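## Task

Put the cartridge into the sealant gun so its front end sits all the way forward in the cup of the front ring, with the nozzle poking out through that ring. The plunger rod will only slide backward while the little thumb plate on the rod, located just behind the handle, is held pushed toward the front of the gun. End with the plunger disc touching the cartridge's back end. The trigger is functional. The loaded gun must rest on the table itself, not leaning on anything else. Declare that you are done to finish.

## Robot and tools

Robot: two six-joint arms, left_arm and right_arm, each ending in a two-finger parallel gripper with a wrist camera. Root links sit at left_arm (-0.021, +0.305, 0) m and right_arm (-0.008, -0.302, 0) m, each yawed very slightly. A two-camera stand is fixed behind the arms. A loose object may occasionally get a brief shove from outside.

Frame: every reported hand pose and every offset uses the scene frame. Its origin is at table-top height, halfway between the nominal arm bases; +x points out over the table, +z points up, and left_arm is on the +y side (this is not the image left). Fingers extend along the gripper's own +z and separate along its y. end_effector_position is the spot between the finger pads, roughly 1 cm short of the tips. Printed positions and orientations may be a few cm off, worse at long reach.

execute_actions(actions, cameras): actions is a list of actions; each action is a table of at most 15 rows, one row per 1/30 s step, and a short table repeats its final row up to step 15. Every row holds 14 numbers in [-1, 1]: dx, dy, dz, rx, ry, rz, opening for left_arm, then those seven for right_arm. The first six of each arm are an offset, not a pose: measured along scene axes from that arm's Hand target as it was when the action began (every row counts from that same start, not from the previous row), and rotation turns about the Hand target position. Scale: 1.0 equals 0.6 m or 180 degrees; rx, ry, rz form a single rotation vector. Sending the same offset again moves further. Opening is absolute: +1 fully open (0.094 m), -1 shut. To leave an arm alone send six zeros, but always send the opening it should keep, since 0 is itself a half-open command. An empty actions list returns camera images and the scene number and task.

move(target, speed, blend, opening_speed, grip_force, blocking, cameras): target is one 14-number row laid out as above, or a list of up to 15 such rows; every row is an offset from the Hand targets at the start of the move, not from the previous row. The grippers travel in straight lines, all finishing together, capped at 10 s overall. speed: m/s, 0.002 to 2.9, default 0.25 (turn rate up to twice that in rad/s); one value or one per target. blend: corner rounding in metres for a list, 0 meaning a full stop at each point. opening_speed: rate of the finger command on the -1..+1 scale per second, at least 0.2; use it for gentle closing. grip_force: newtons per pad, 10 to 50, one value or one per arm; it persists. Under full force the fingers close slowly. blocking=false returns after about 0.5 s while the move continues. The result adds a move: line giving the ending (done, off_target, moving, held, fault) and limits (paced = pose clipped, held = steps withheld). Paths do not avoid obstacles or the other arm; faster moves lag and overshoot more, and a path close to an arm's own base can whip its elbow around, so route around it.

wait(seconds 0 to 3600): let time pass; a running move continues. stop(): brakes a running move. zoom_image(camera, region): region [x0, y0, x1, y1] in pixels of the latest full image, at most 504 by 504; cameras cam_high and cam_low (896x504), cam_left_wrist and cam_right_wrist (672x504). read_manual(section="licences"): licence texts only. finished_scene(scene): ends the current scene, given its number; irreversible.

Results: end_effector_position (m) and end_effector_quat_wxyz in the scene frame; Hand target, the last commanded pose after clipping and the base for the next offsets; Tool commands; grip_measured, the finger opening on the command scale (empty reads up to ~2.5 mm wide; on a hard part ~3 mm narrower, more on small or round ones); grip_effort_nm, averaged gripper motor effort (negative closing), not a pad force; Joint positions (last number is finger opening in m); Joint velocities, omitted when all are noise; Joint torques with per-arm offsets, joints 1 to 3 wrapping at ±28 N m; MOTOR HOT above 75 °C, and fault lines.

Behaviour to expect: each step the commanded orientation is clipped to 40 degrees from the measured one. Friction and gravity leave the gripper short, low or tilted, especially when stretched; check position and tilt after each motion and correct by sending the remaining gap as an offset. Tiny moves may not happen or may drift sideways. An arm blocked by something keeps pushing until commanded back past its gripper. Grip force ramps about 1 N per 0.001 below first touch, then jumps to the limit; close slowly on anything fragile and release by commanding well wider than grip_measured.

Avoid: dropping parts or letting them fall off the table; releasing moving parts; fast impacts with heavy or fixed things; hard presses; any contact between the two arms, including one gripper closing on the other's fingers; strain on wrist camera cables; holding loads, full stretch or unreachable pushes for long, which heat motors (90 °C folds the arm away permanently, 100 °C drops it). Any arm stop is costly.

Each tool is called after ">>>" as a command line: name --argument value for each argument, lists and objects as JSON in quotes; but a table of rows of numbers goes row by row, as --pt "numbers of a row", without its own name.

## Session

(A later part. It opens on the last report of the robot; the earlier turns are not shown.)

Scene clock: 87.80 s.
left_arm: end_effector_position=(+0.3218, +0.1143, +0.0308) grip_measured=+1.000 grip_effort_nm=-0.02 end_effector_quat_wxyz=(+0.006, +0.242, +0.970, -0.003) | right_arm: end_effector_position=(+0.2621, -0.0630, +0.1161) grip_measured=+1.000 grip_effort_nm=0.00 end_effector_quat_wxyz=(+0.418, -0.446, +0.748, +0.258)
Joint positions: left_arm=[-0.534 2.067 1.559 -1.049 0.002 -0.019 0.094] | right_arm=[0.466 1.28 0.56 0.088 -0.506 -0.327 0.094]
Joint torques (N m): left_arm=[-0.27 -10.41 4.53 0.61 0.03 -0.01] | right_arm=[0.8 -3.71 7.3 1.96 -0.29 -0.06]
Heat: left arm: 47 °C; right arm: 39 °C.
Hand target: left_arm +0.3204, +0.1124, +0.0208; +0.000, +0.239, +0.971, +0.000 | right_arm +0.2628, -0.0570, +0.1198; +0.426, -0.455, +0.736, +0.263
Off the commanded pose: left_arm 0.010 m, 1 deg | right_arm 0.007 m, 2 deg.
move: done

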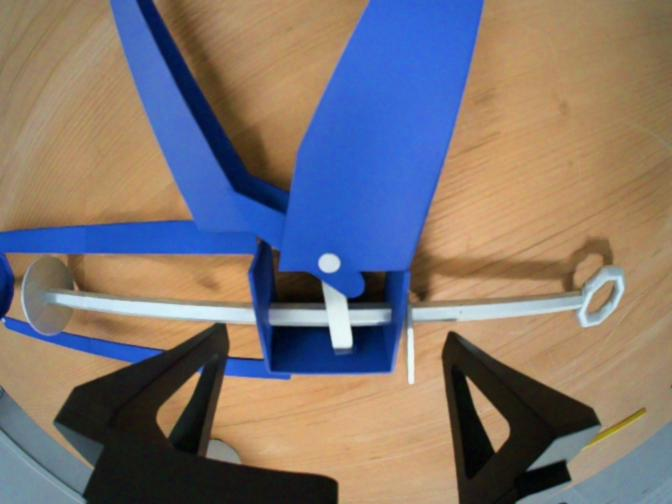

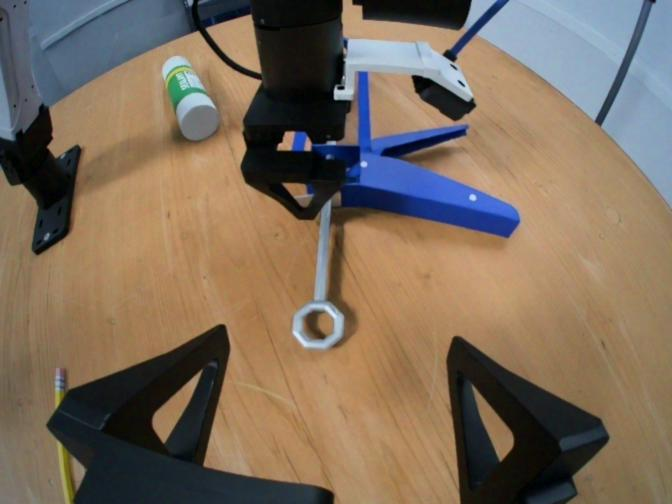

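>>> move --target '[-0.001,0.0005,-0.0147,0,0,0,1,0,0,0,0,0,0,1]' --speed 0.05 --cameras '["cam_left_wrist","cam_right_wrist"]'

>>> zoom_image --camera "cam_left_wrist" --region '[180, 240, 500, 440]'

>>> zoom_image --camera "cam_right_wrist" --region '[230, 100, 430, 260]'

Scene clock: 89.53 s.
left_arm: end_effector_position=(+0.3195, +0.1156, +0.0226) grip_measured=+1.000 grip_effort_nm=-0.02 end_effector_quat_wxyz=(+0.002, +0.241, +0.970, -0.001) | right_arm: end_effector_position=(+0.2621, -0.0630, +0.1161) grip_measured=+1.000 grip_effort_nm=-0.01 end_effector_quat_wxyz=(+0.418, -0.446, +0.748, +0.258)
Joint positions: left_arm=[-0.534 2.074 1.535 -1.026 0.002 -0.02 0.094] | right_arm=[0.466 1.28 0.56 0.088 -0.506 -0.327 0.094]
Joint torques (N m): left_arm=[-0.25 -10.3 4.41 0.73 0.05 0.02] | right_arm=[0.8 -3.84 7.36 1.9 -0.28 -0.03]
Heat: left arm: 46 °C; right arm: 39 °C.
Hand target: left_arm +0.3199, +0.1126, +0.0121; +0.000, +0.239, +0.971, +0.000 | right_arm +0.2628, -0.0570, +0.1198; +0.426, -0.455, +0.736, +0.263
Off the commanded pose: left_arm 0.011 m, 0 deg | right_arm 0.007 m, 2 deg.
move: off_target (left_arm)

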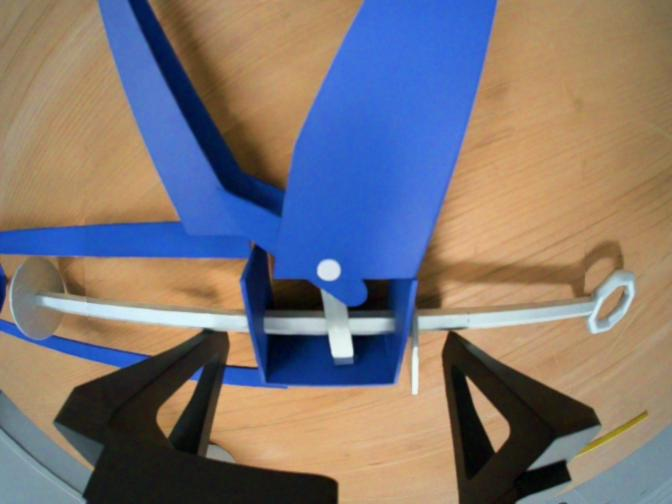

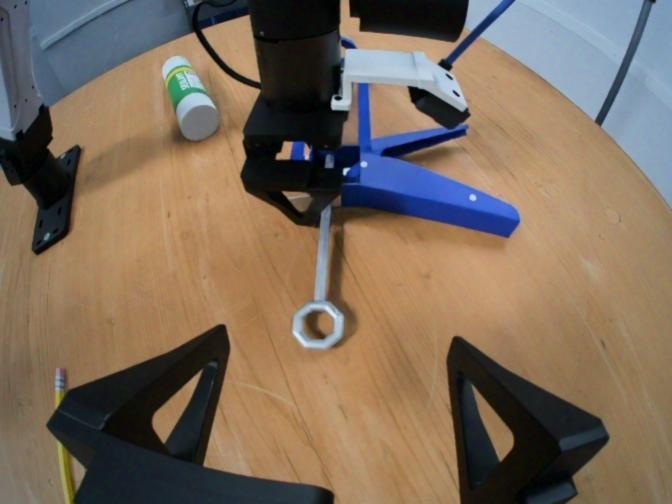

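Scaled by 1.575 from the camera's image (finer frame: 960x720).

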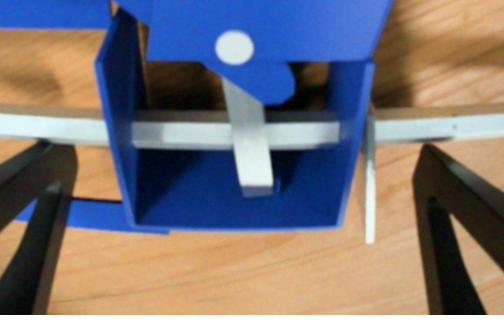

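Scaled by 2.520 from the camera's image (finer frame: 960x720).

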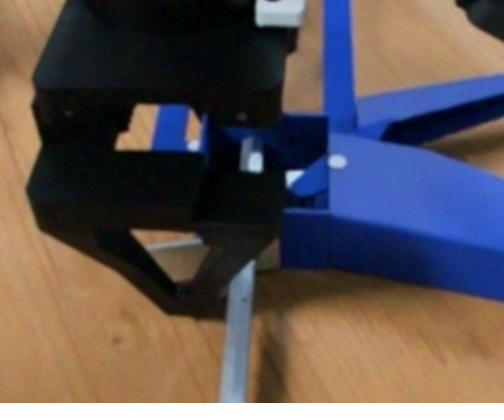

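>>> move --target '[0,0,0,0,0,0,0.0,0,0,0,0,0,0,1]' --grip_force '[25, 50]' --opening_speed 0.3 --cameras '["cam_left_wrist","cam_right_wrist"]'

>>> zoom_image --camera "cam_left_wrist" --region '[180, 240, 500, 440]'

>>> zoom_image --camera "cam_right_wrist" --region '[230, 100, 430, 260]'

Scene clock: 95.17 s.
left_arm: end_effector_position=(+0.3193, +0.1137, +0.0226) grip_measured=+0.126 grip_effort_nm=-0.57 end_effector_quat_wxyz=(+0.004, +0.241, +0.971, -0.003) | right_arm: end_effector_position=(+0.2621, -0.0630, +0.1161) grip_measured=+1.000 grip_effort_nm=0.00 end_effector_quat_wxyz=(+0.418, -0.446, +0.748, +0.258)
Joint positions: left_arm=[-0.538 2.074 1.535 -1.023 0.003 -0.024 0.053] | right_arm=[0.466 1.28 0.56 0.088 -0.506 -0.327 0.094]
Joint torques (N m): left_arm=[0.03 -10.32 4.49 0.7 0.01 0.04] | right_arm=[0.8 -3.71 7.27 1.96 -0.24 -0.03]
Heat: left arm: 46 °C; right arm: 39 °C.
Hand target: left_arm +0.3199, +0.1126, +0.0121; +0.000, +0.239, +0.971, +0.000 | right_arm +0.2628, -0.0570, +0.1198; +0.426, -0.455, +0.736, +0.263
Off the commanded pose: left_arm 0.011 m, 1 deg | right_arm 0.007 m, 2 deg.
grip_force (N): 25, 50
move: done

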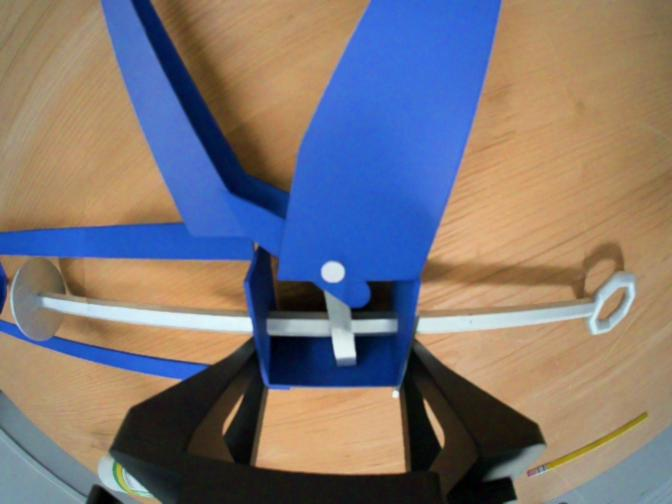

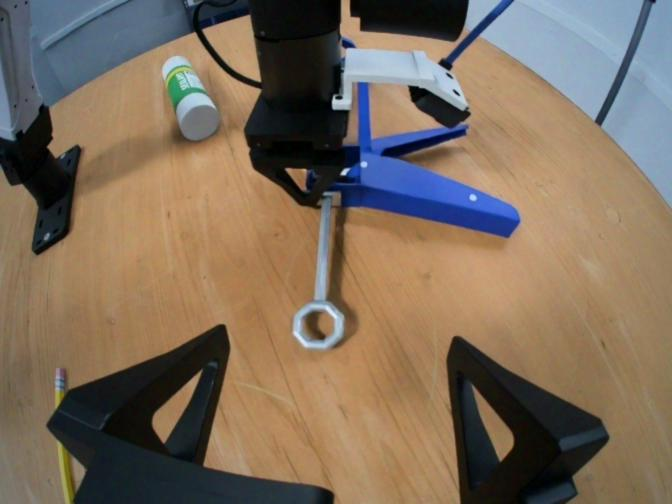

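Scaled by 1.575 from the camera's image (finer frame: 960x720).

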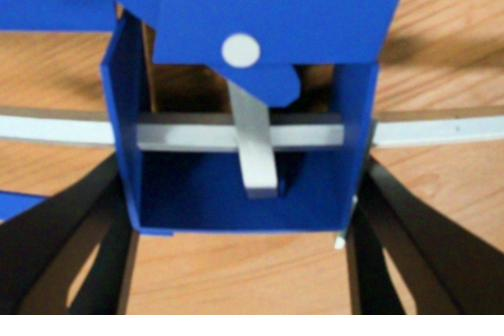

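Scaled by 2.520 from the camera's image (finer frame: 960x720).

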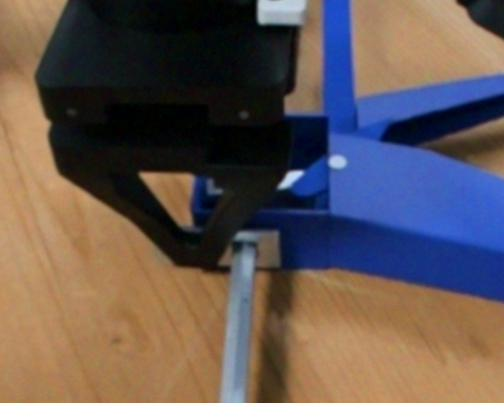

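>>> move --target '[0,0,0,0,0,0,0.0,0.0378,0.1312,-0.063,0,0,0,1]' --cameras '["cam_left_wrist","cam_right_wrist","cam_low"]'

Scene clock: 101.10 s.
left_arm: end_effector_position=(+0.3193, +0.1137, +0.0226) grip_measured=+0.125 grip_effort_nm=-0.59 end_effector_quat_wxyz=(+0.004, +0.241, +0.971, -0.003) | right_arm: end_effector_position=(+0.2754, +0.0116, +0.0710) grip_measured=+1.000 grip_effort_nm=-0.01 end_effector_quat_wxyz=(+0.407, -0.460, +0.744, +0.261)
Joint positions: left_arm=[-0.538 2.074 1.535 -1.023 0.003 -0.024 0.053] | right_arm=[0.665 1.64 0.653 0.381 -0.367 -0.227 0.094]
Joint torques (N m): left_arm=[0.03 -10.29 4.46 0.71 0.01 0.04] | right_arm=[0.72 -6.34 8.83 2.04 0.04 0.17]
Heat: left arm: 45 °C; right arm: 40 °C.
Hand target: left_arm +0.3199, +0.1126, +0.0121; +0.000, +0.239, +0.971, +0.000 | right_arm +0.2855, +0.0216, +0.0819; +0.426, -0.455, +0.737, +0.263
Off the commanded pose: left_arm 0.011 m, 1 deg | right_arm 0.018 m, 2 deg.
grip_force (N): 25, 50
move: off_target (right_arm)
Images, in order (width x height): cam_low 896x504, cam_left_wrist 672x504, cam_right_wrist 672x504.

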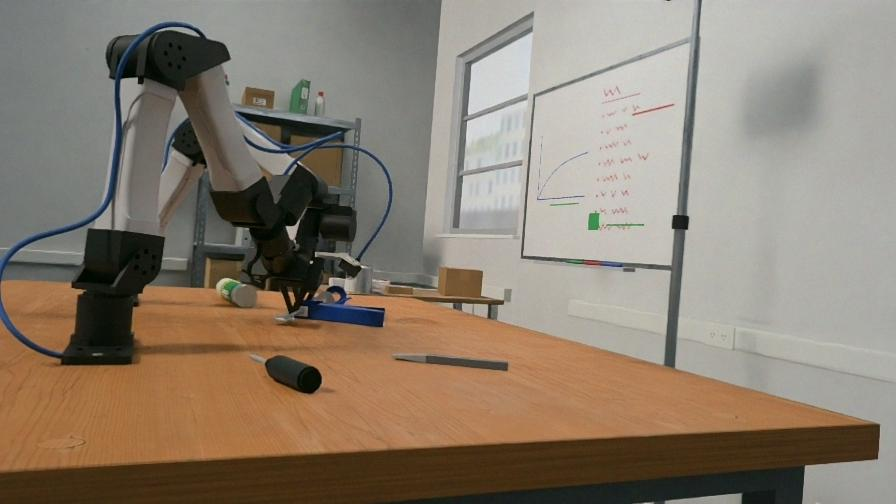

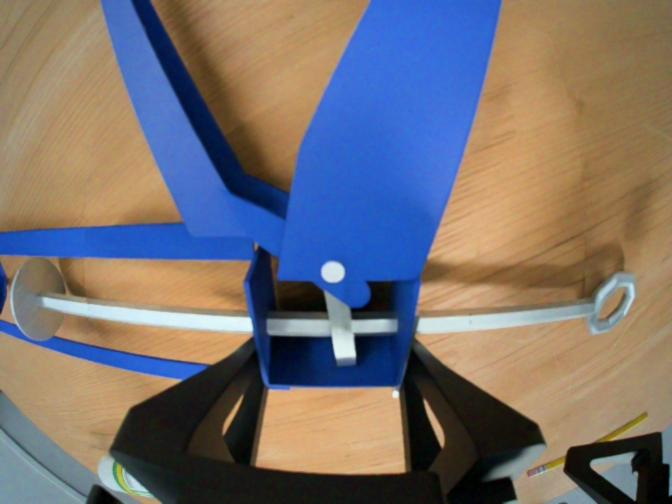

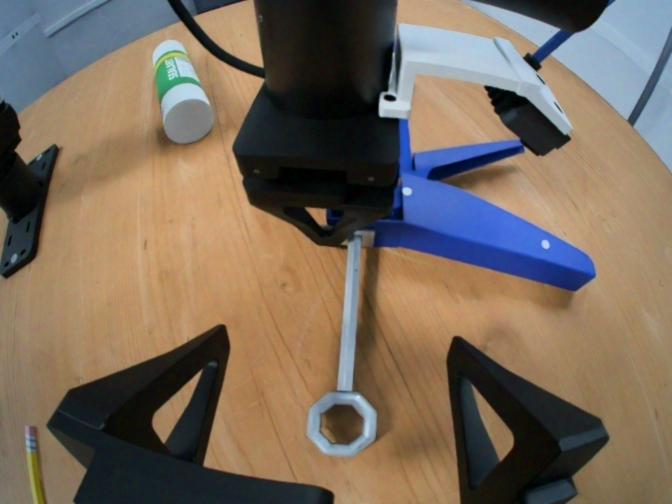

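>>> move --target '[0,0,0,0,0,0,0.0,0.0142,0.0165,-0.055,0,0,0,1]' --speed 0.1 --cameras '["cam_left_wrist","cam_right_wrist"]'

Scene clock: 104.70 s.
left_arm: end_effector_position=(+0.3193, +0.1137, +0.0226) grip_measured=+0.125 grip_effort_nm=-0.59 end_effector_quat_wxyz=(+0.004, +0.241, +0.971, -0.003) | right_arm: end_effector_position=(+0.2829, +0.0205, +0.0386) grip_measured=+1.000 grip_effort_nm=0.00 end_effector_quat_wxyz=(+0.406, -0.460, +0.745, +0.261)
Joint positions: left_arm=[-0.538 2.074 1.535 -1.023 0.003 -0.024 0.053] | right_arm=[0.673 1.793 0.653 0.533 -0.361 -0.223 0.094]
Joint torques (N m): left_arm=[0.03 -10.3 4.46 0.71 0.01 0.05] | right_arm=[0.87 -7.09 8.55 2.02 0.09 0.22]
Heat: left arm: 45 °C; right arm: 39 °C.
Hand target: left_arm +0.3199, +0.1126, +0.0121; +0.000, +0.239, +0.971, +0.000 | right_arm +0.2940, +0.0315, +0.0489; +0.426, -0.455, +0.737, +0.263
Off the commanded pose: left_arm 0.011 m, 1 deg | right_arm 0.019 m, 2 deg.
grip_force (N): 25, 50
move: off_target (right_arm)

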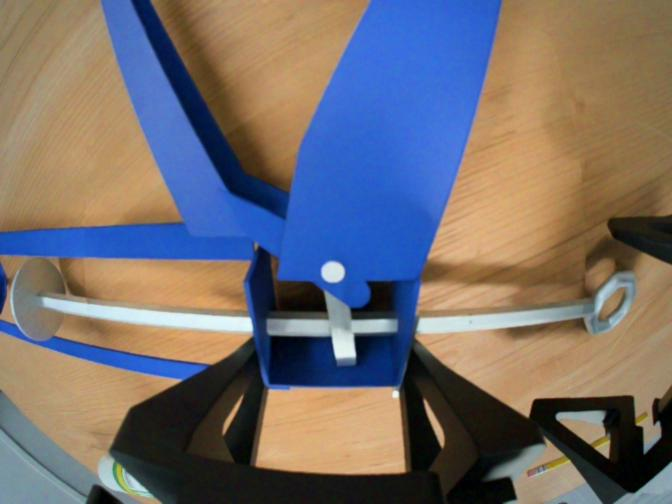

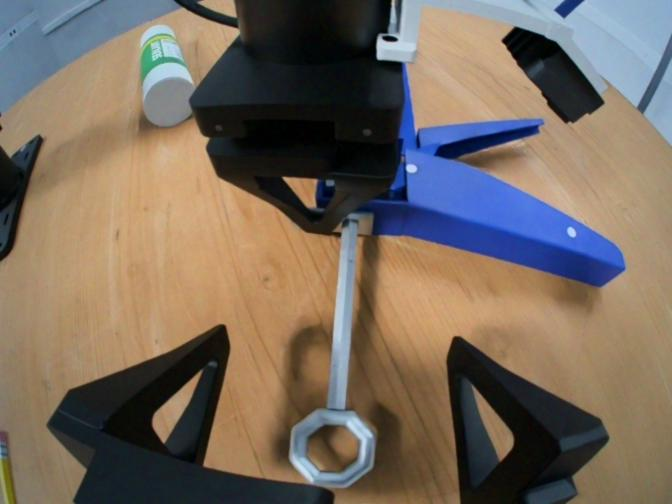

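>>> move --target '[0,0,0,0,0,0,0.0,0.003,0.005,-0.0243,0,0,0,1]' --speed 0.1 --cameras '["cam_left_wrist","cam_right_wrist"]'

Scene clock: 107.93 s.
left_arm: end_effector_position=(+0.3193, +0.1137, +0.0226) grip_measured=+0.125 grip_effort_nm=-0.59 end_effector_quat_wxyz=(+0.004, +0.241, +0.971, -0.003) | right_arm: end_effector_position=(+0.2869, +0.0252, +0.0277) grip_measured=+1.000 grip_effort_nm=0.00 end_effector_quat_wxyz=(+0.411, -0.460, +0.742, +0.262)
Joint positions: left_arm=[-0.538 2.074 1.535 -1.023 0.003 -0.024 0.053] | right_arm=[0.676 1.856 0.661 0.6 -0.358 -0.221 0.094]
Joint torques (N m): left_arm=[0.02 -10.29 4.46 0.71 0.01 0.04] | right_arm=[0.7 -7.17 7.75 2 0.05 0.23]
Heat: left arm: 45 °C; right arm: 39 °C.
Hand target: left_arm +0.3199, +0.1126, +0.0121; +0.000, +0.239, +0.971, +0.000 | right_arm +0.2958, +0.0345, +0.0344; +0.426, -0.455, +0.736, +0.263
Off the commanded pose: left_arm 0.011 m, 1 deg | right_arm 0.014 m, 2 deg.
grip_force (N): 25, 50
move: off_target (right_arm)

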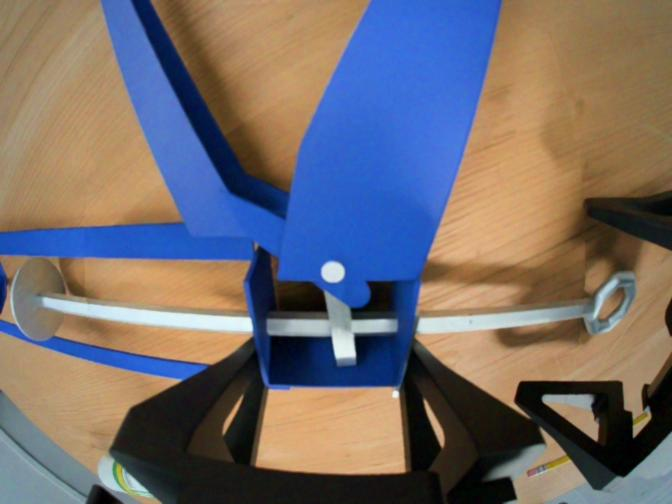

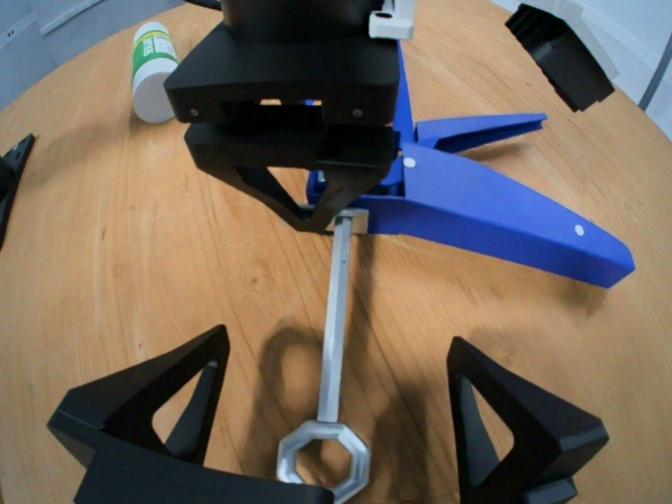

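>>> move --pt "0 0 0 0 0 0 0.0 -0.0045 0.0022 -0.003 0 0 0 1" --pt "0 0 0 0 0 0 0.0 -0.0045 0.0022 -0.003 0 0 0 -0.95" --speed 0.1 --grip_force '[25, 30]' --opening_speed 0.5 --cameras '["cam_left_wrist","cam_right_wrist"]'

Scene clock: 114.67 s.
left_arm: end_effector_position=(+0.3193, +0.1137, +0.0226) grip_measured=+0.125 grip_effort_nm=-0.59 end_effector_quat_wxyz=(+0.004, +0.241, +0.971, -0.003) | right_arm: end_effector_position=(+0.2860, +0.0281, +0.0274) grip_measured=-0.845 grip_effort_nm=-0.61 end_effector_quat_wxyz=(+0.413, -0.460, +0.741, +0.262)
Joint positions: left_arm=[-0.538 2.074 1.535 -1.023 0.003 -0.024 0.053] | right_arm=[0.686 1.863 0.661 0.613 -0.349 -0.214 0.007]
Joint torques (N m): left_arm=[0.03 -10.3 4.46 0.71 0.01 0.04] | right_arm=[0.7 -7.24 7.08 2.03 0.09 0.16]
Heat: left arm: 44 °C; right arm: 40 °C.
Hand target: left_arm +0.3199, +0.1126, +0.0121; +0.000, +0.239, +0.971, +0.000 | right_arm +0.2930, +0.0359, +0.0326; +0.426, -0.455, +0.736, +0.263
Off the commanded pose: left_arm 0.011 m, 1 deg | right_arm 0.012 m, 2 deg.
grip_force (N): 25, 30
move: off_target (right_arm); target 2's new opening was sent with right_arm's hand 0.012 m and 2 deg from that target

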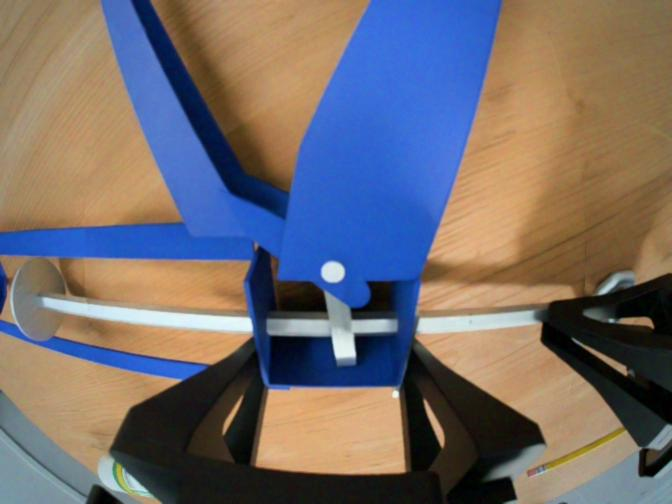

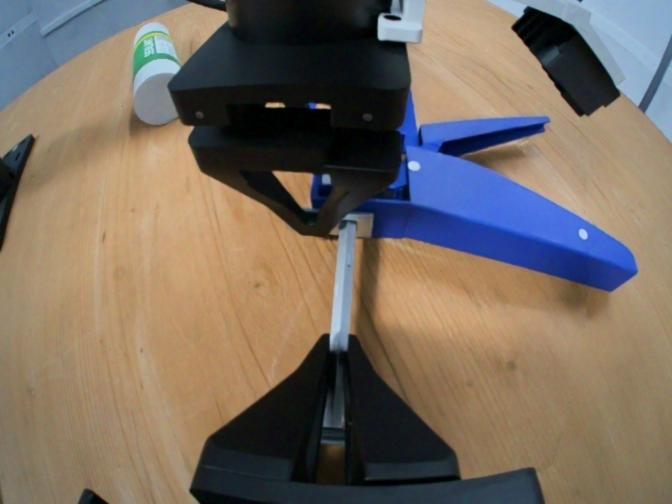

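>>> move --target '[0,0,0,0,0,0,0.0,-0.062,-0.118,0,0,0,0,-0.95]' --speed 0.05 --cameras '["cam_left_wrist","cam_right_wrist"]'

Scene clock: 117.83 s.
left_arm: end_effector_position=(+0.3162, +0.1078, +0.0226) grip_measured=+0.125 grip_effort_nm=-0.59 end_effector_quat_wxyz=(+0.003, +0.245, +0.969, -0.006) | right_arm: end_effector_position=(+0.2577, -0.0272, +0.0269) grip_measured=-0.848 grip_effort_nm=-0.66 end_effector_quat_wxyz=(+0.420, -0.455, +0.740, +0.264)
Joint positions: left_arm=[-0.552 2.074 1.535 -1.022 0.01 -0.03 0.053] | right_arm=[0.591 1.708 0.421 0.694 -0.426 -0.262 0.007]
Joint torques (N m): left_arm=[1.13 -10.32 4.46 0.7 -0.06 0.09] | right_arm=[-1.88 -10.47 2.73 1.68 -0.24 -0.03]
Heat: left arm: 44 °C; right arm: 39 °C.
Hand target: left_arm +0.3198, +0.1126, +0.0121; +0.000, +0.239, +0.971, +0.000 | right_arm +0.2559, -0.0349, +0.0327; +0.426, -0.455, +0.736, +0.263
Off the commanded pose: left_arm 0.012 m, 1 deg | right_arm 0.010 m, 1 deg.
grip_force (N): 25, 30
move: done

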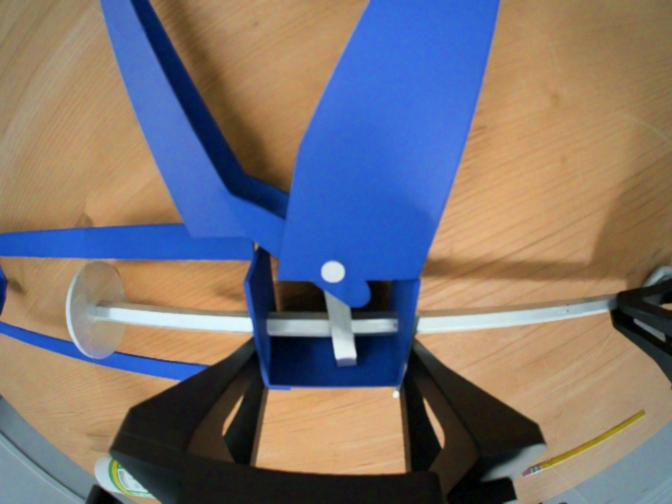

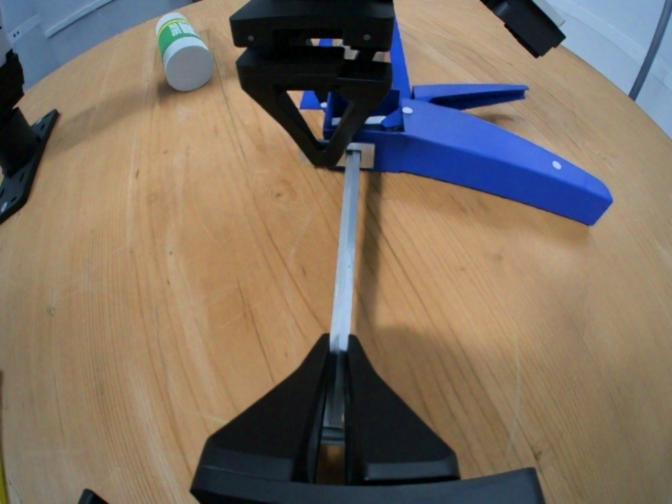

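>>> move --target '[0.0232,0.0443,0,0,0,0,0.0,-0.031,-0.059,0,0,0,0,-0.95]' --speed 0.05 --cameras '["all"]'

Scene clock: 120.33 s.
left_arm: end_effector_position=(+0.3252, +0.1201, +0.0247) grip_measured=+0.125 grip_effort_nm=-0.59 end_effector_quat_wxyz=(+0.007, +0.246, +0.969, -0.014) | right_arm: end_effector_position=(+0.2403, -0.0646, +0.0291) grip_measured=-0.848 grip_effort_nm=-0.67 end_effector_quat_wxyz=(+0.422, -0.454, +0.740, +0.262)
Joint positions: left_arm=[-0.508 2.069 1.536 -1.018 0.023 0.017 0.053] | right_arm=[0.494 1.572 0.291 0.666 -0.501 -0.322 0.007]
Joint torques (N m): left_arm=[3.58 -9.96 4.3 0.66 -0.2 0.35] | right_arm=[-1.74 -8.58 3.04 1.61 -0.28 -0.01]
Heat: left arm: 44 °C; right arm: 39 °C.
Hand target: left_arm +0.3338, +0.1393, +0.0119; +0.000, +0.239, +0.971, +0.000 | right_arm +0.2372, -0.0703, +0.0326; +0.426, -0.455, +0.737, +0.263
Off the commanded pose: left_arm 0.024 m, 2 deg | right_arm 0.007 m, 1 deg.
grip_force (N): 25, 30
move: off_target (left_arm)

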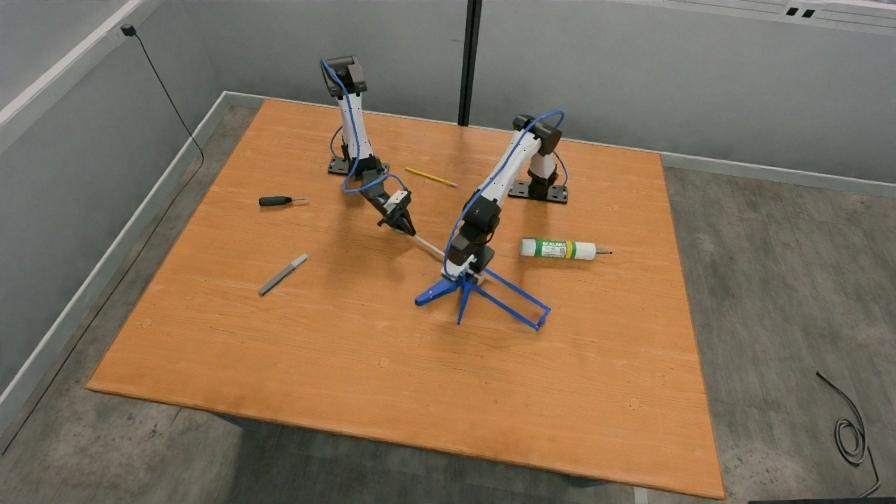

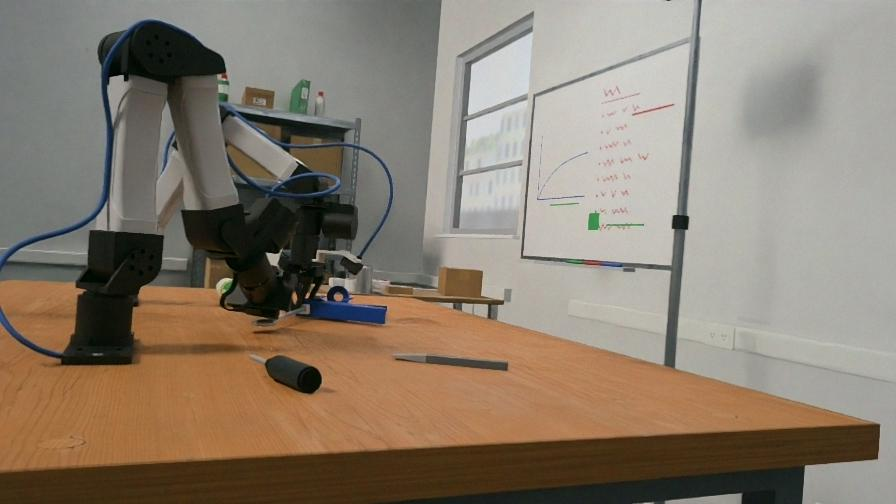

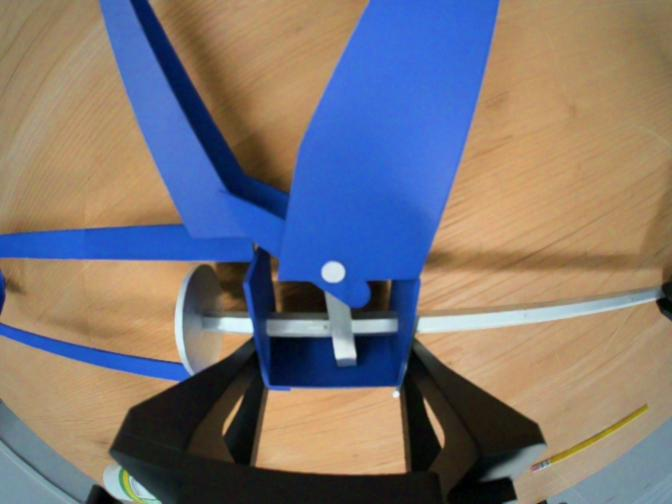

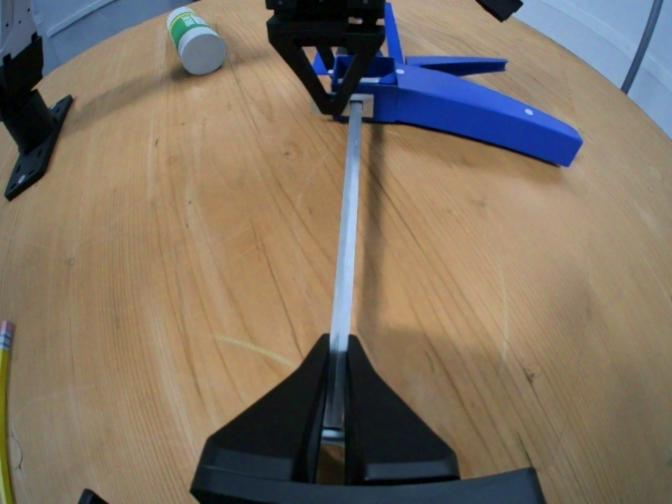

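>>> move --target '[0,0,0,0,0,0,0.0,-0.022,-0.042,0,0,0,0,-0.95]' --speed 0.05 --cameras '["cam_left_wrist","cam_right_wrist"]'

Scene clock: 122.67 s.
left_arm: end_effector_position=(+0.3279, +0.1248, +0.0250) grip_measured=+0.125 grip_effort_nm=-0.59 end_effector_quat_wxyz=(+0.008, +0.248, +0.969, -0.013) | right_arm: end_effector_position=(+0.2280, -0.0935, +0.0319) grip_measured=-0.948 grip_effort_nm=-0.10 end_effector_quat_wxyz=(+0.426, -0.452, +0.740, +0.261)
Joint positions: left_arm=[-0.494 2.068 1.536 -1.018 0.023 0.035 0.053] | right_arm=[0.395 1.446 0.208 0.596 -0.576 -0.385 0.002]
Joint torques (N m): left_arm=[2.54 -9.83 4.36 0.67 -0.19 0.19] | right_arm=[-0.64 -5.98 3.88 1.51 -0.26 -0.03]
Heat: left arm: 44 °C; right arm: 38 °C.
Hand target: left_arm +0.3338, +0.1392, +0.0120; +0.000, +0.239, +0.971, +0.000 | right_arm +0.2241, -0.0955, +0.0326; +0.426, -0.455, +0.736, +0.263
Off the commanded pose: left_arm 0.020 m, 2 deg | right_arm 0.004 m, 1 deg.
grip_force (N): 25, 30
move: done

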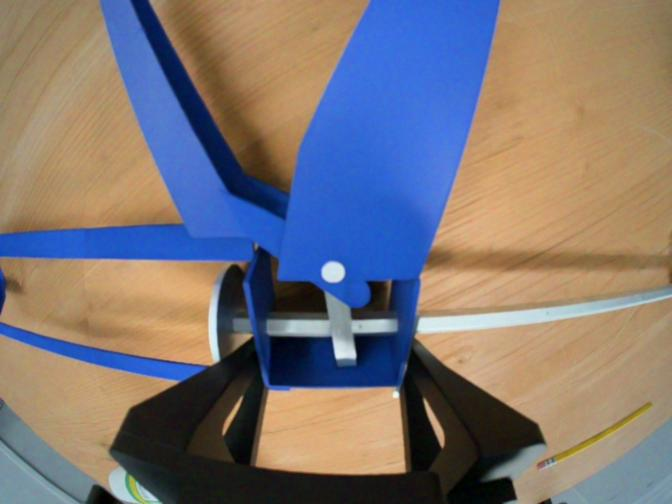

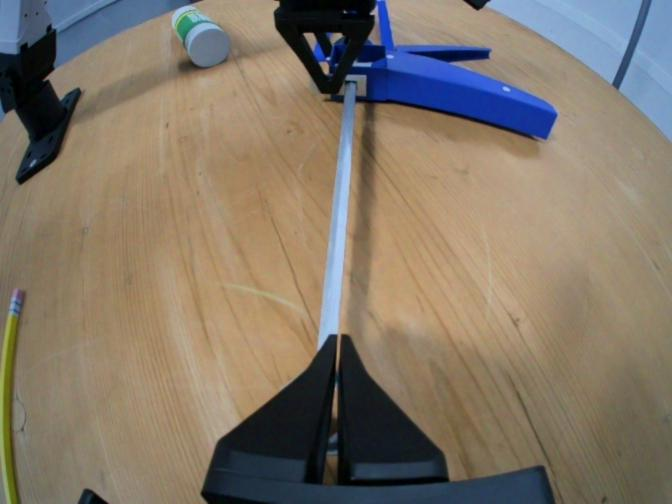

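>>> move --pt "0 0 0 0 0 0 0.0 0 0 0 0 0 0 -0.5" --pt "0 0 0 0 0 0 0.0 0 0 -0.0198 0 0 0 -0.5" --pt "0 0 0 0 0 0 0.0 0 0 -0.0198 0 0 0 -0.95" --speed 0.05 --cameras '["cam_left_wrist","cam_right_wrist"]'

Scene clock: 127.60 s.
left_arm: end_effector_position=(+0.3304, +0.1283, +0.0250) grip_measured=+0.125 grip_effort_nm=-0.59 end_effector_quat_wxyz=(+0.010, +0.248, +0.969, -0.007) | right_arm: end_effector_position=(+0.2266, -0.0914, +0.0278) grip_measured=-0.948 grip_effort_nm=-0.11 end_effector_quat_wxyz=(+0.431, -0.455, +0.731, +0.268)
Joint positions: left_arm=[-0.489 2.068 1.536 -1.015 0.01 0.039 0.053] | right_arm=[0.393 1.503 0.192 0.685 -0.598 -0.387 0.002]
Joint torques (N m): left_arm=[2.17 -9.8 4.38 0.64 -0.06 0.16] | right_arm=[-0.21 -3.25 3.28 1.76 -0.04 -0.01]
Heat: left arm: 44 °C; right arm: 38 °C.
Hand target: left_arm +0.3338, +0.1393, +0.0120; +0.000, +0.239, +0.971, +0.000 | right_arm +0.2241, -0.0955, +0.0208; +0.426, -0.455, +0.736, +0.263
Off the commanded pose: left_arm 0.017 m, 2 deg | right_arm 0.009 m, 1 deg.
grip_force (N): 25, 30
move: done

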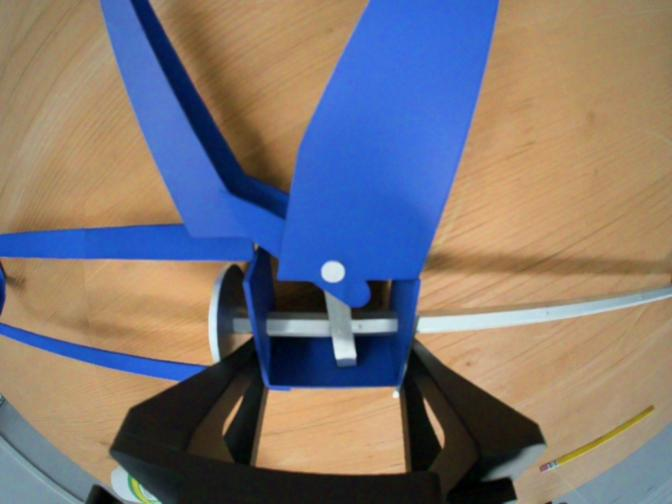

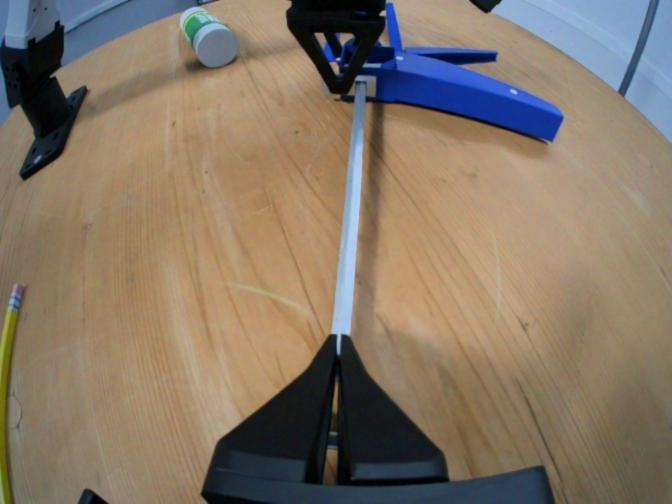

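>>> move --pt "0 0 0 0 0 0 0.0 0 0 0.01 0 0 0 -0.3" --pt "0 0 0 0 0 0 0.0 0 0 -0.015 0 0 0 -0.3" --speed 0.05 --cameras '["cam_low","cam_right_wrist"]'

>>> zoom_image --camera "cam_right_wrist" --region '[200, 280, 480, 504]'

>>> zoom_image --camera "cam_low" --region '[180, 240, 400, 350]'

Scene clock: 130.70 s.
left_arm: end_effector_position=(+0.3326, +0.1314, +0.0250) grip_measured=+0.125 grip_effort_nm=-0.59 end_effector_quat_wxyz=(+0.013, +0.247, +0.969, -0.001) | right_arm: end_effector_position=(+0.2284, -0.0905, +0.0212) grip_measured=-0.302 grip_effort_nm=0.09 end_effector_quat_wxyz=(+0.436, -0.456, +0.728, +0.268)
Joint positions: left_arm=[-0.485 2.068 1.536 -1.013 -0.004 0.041 0.053] | right_arm=[0.393 1.577 0.182 0.781 -0.598 -0.387 0.033]
Joint torques (N m): left_arm=[1.91 -9.78 4.4 0.62 0.09 0.14] | right_arm=[-0.47 -3.41 2.71 1.67 -0.07 -0.04]
Heat: left arm: 44 °C; right arm: 38 °C.
Hand target: left_arm +0.3338, +0.1393, +0.0120; +0.000, +0.239, +0.971, +0.000 | right_arm +0.2240, -0.0955, +0.0117; +0.426, -0.455, +0.736, +0.263
Off the commanded pose: left_arm 0.015 m, 2 deg | right_arm 0.012 m, 2 deg.
grip_force (N): 25, 30
move: off_target (right_arm)

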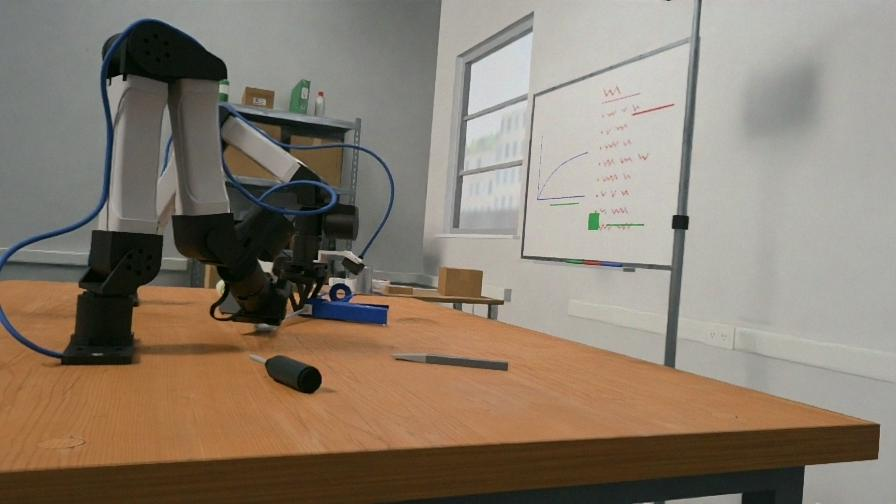

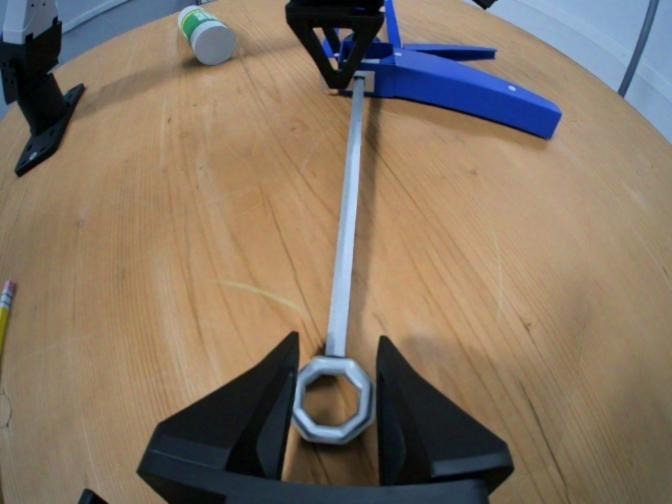

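Scaled by 1.800 from the camera's image (finer frame: 960x720).

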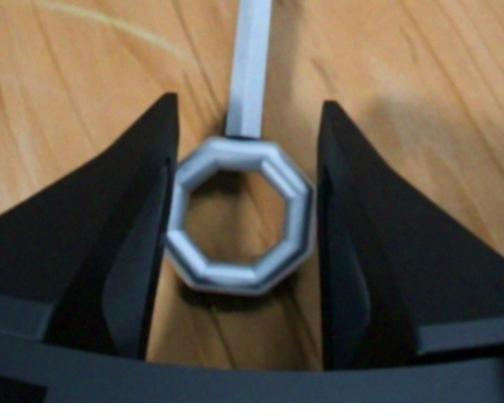

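Scaled by 2.291 from the camera's image (finer frame: 1280x720).

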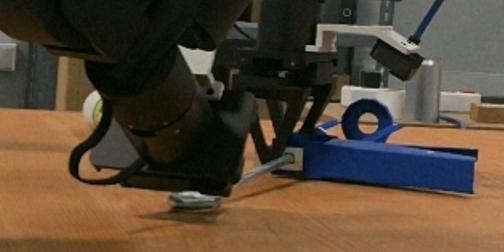

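>>> move --pt "0 0 0 0 0 0 0.0 0 0 0 0 0 0 -0.7" --pt "0 0 0 0 0 0 0.0 -0.02 -0.038 0.002 0 0 0 -0.7" --speed 0.05 --grip_force '[25, 40]' --cameras '["cam_left_wrist","cam_right_wrist"]'

Scene clock: 134.27 s.
left_arm: end_effector_position=(+0.3338, +0.1332, +0.0250) grip_measured=+0.125 grip_effort_nm=-0.59 end_effector_quat_wxyz=(+0.014, +0.245, +0.969, +0.001) | right_arm: end_effector_position=(+0.2199, -0.1136, +0.0204) grip_measured=-0.698 grip_effort_nm=-0.10 end_effector_quat_wxyz=(+0.442, -0.456, +0.727, +0.262)
Joint positions: left_arm=[-0.482 2.068 1.536 -1.012 -0.008 0.041 0.053] | right_arm=[0.296 1.506 0.12 0.741 -0.667 -0.461 0.014]
Joint torques (N m): left_arm=[1.65 -9.77 4.42 0.61 0.13 0.14] | right_arm=[-0.7 -5.33 2.88 1.18 -0.23 0.02]
Heat: left arm: 44 °C; right arm: 37 °C.
Hand target: left_arm +0.3338, +0.1393, +0.0120; +0.000, +0.239, +0.971, +0.000 | right_arm +0.2121, -0.1183, +0.0129; +0.426, -0.455, +0.737, +0.263
Off the commanded pose: left_arm 0.014 m, 2 deg | right_arm 0.012 m, 2 deg.
grip_force (N): 25, 40
move: off_target (right_arm)

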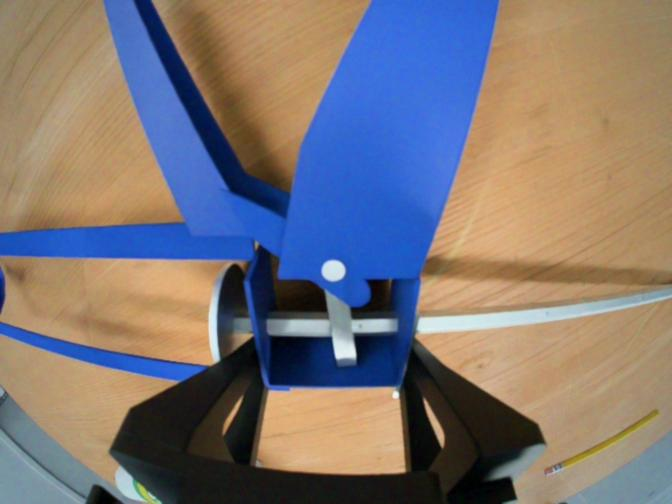

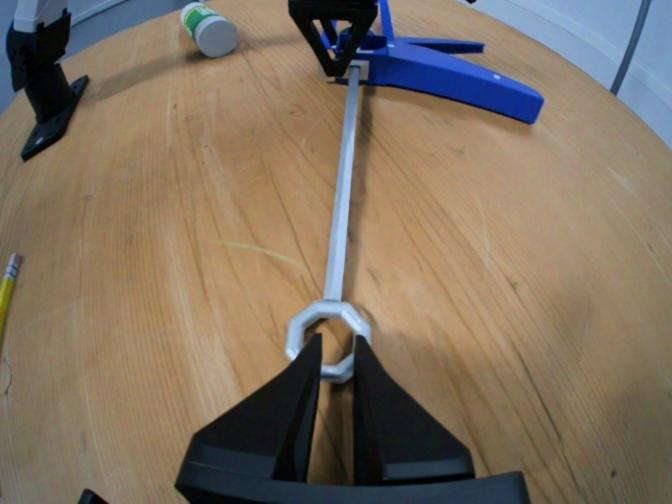

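>>> move --pt "0 0 0 0 0 0 0.0 0 0 0.0 0 0 0 -0.3" --pt "0 0 0 0 0 0 0.0 0 0 0.08 0 0 0 -0.3" --pt "0 0 0 0 0 0 0.0 0.038 0.069 0.079 -0.1475 0.0777 0 -0.3" --speed 0.15 --cameras '["cam_left_wrist","cam_right_wrist"]'

Scene clock: 141.83 s.
left_arm: end_effector_position=(+0.3338, +0.1339, +0.0250) grip_measured=+0.125 grip_effort_nm=-0.59 end_effector_quat_wxyz=(+0.013, +0.248, +0.969, +0.001) | right_arm: end_effector_position=(+0.2279, -0.0828, +0.0535) grip_measured=-0.302 grip_effort_nm=0.10 end_effector_quat_wxyz=(+0.212, -0.508, +0.823, +0.142)
Joint positions: left_arm=[-0.48 2.068 1.536 -1.013 -0.008 0.048 0.053] | right_arm=[0.59 1.427 0.764 -0.453 -0.253 -0.435 0.033]
Joint torques (N m): left_arm=[1.48 -9.76 4.42 0.61 0.13 0.08] | right_arm=[0.75 -4.64 9.48 1.01 0.02 0.23]
Heat: left arm: 43 °C; right arm: 37 °C.
Hand target: left_arm +0.3337, +0.1392, +0.0120; +0.000, +0.239, +0.971, +0.000 | right_arm +0.2349, -0.0769, +0.0604; +0.218, -0.506, +0.823, +0.140
Off the commanded pose: left_arm 0.014 m, 2 deg | right_arm 0.011 m, 1 deg.
grip_force (N): 25, 40
move: off_target (right_arm)

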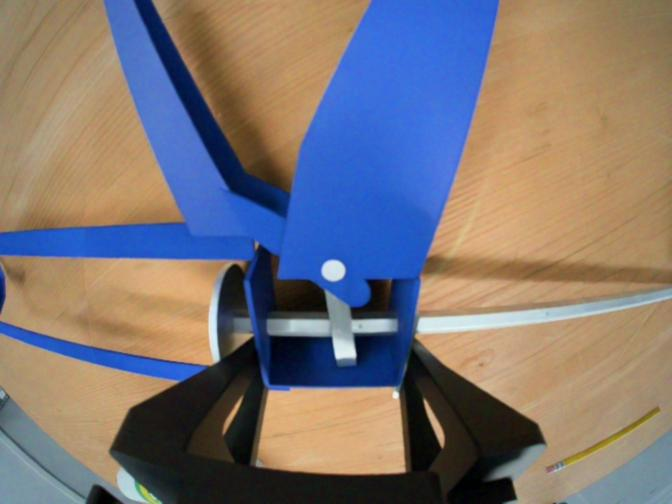

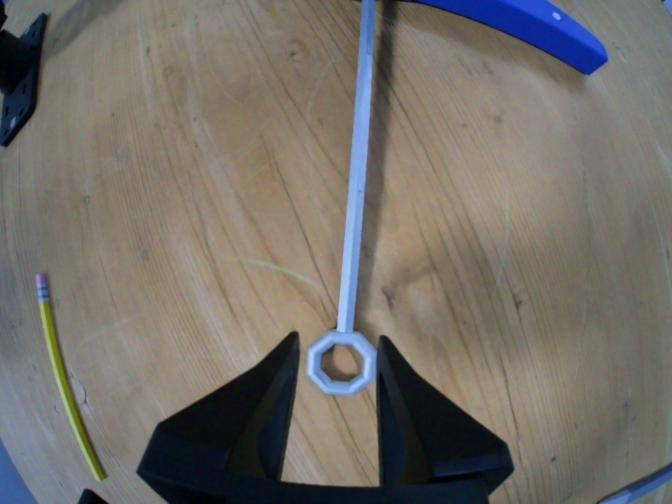

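>>> move --pt "0 0 0 0 0 0 0.0 0.0165 0.0242 0 0 0 0 -0.3" --pt "0 0 0 0 0 0 0.0 0.0165 0.0242 -0.0625 0 0 0 -0.3" --speed 0.1 --cameras '["cam_right_wrist"]'

Scene clock: 146.77 s.
left_arm: end_effector_position=(+0.3338, +0.1339, +0.0250) grip_measured=+0.125 grip_effort_nm=-0.59 end_effector_quat_wxyz=(+0.013, +0.248, +0.969, +0.001) | right_arm: end_effector_position=(+0.2462, -0.0624, +0.0305) grip_measured=-0.302 grip_effort_nm=0.10 end_effector_quat_wxyz=(+0.222, -0.508, +0.820, +0.143)
Joint positions: left_arm=[-0.48 2.068 1.536 -1.013 -0.008 0.048 0.053] | right_arm=[0.613 1.568 0.779 -0.302 -0.243 -0.414 0.033]
Joint torques (N m): left_arm=[1.48 -9.77 4.42 0.62 0.13 0.08] | right_arm=[0.73 -5.71 5.04 1.41 0.01 0.22]
Heat: left arm: 43 °C; right arm: 37 °C.
Hand target: left_arm +0.3337, +0.1392, +0.0120; +0.000, +0.239, +0.971, +0.000 | right_arm +0.2446, -0.0624, +0.0228; +0.218, -0.506, +0.823, +0.140
Off the commanded pose: left_arm 0.014 m, 2 deg | right_arm 0.008 m, 1 deg.
grip_force (N): 25, 40
move: done

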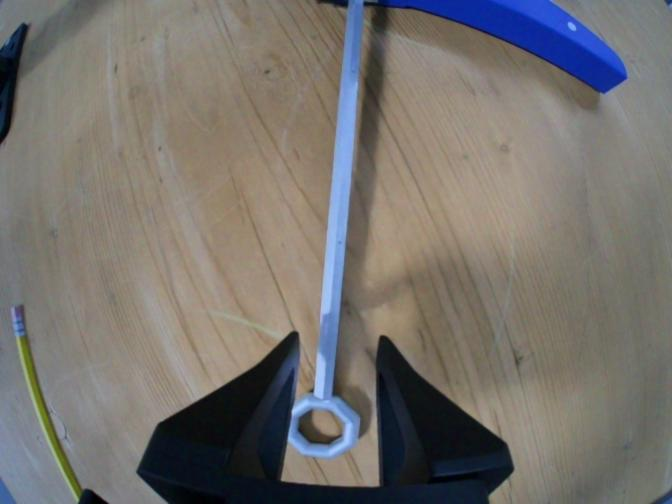

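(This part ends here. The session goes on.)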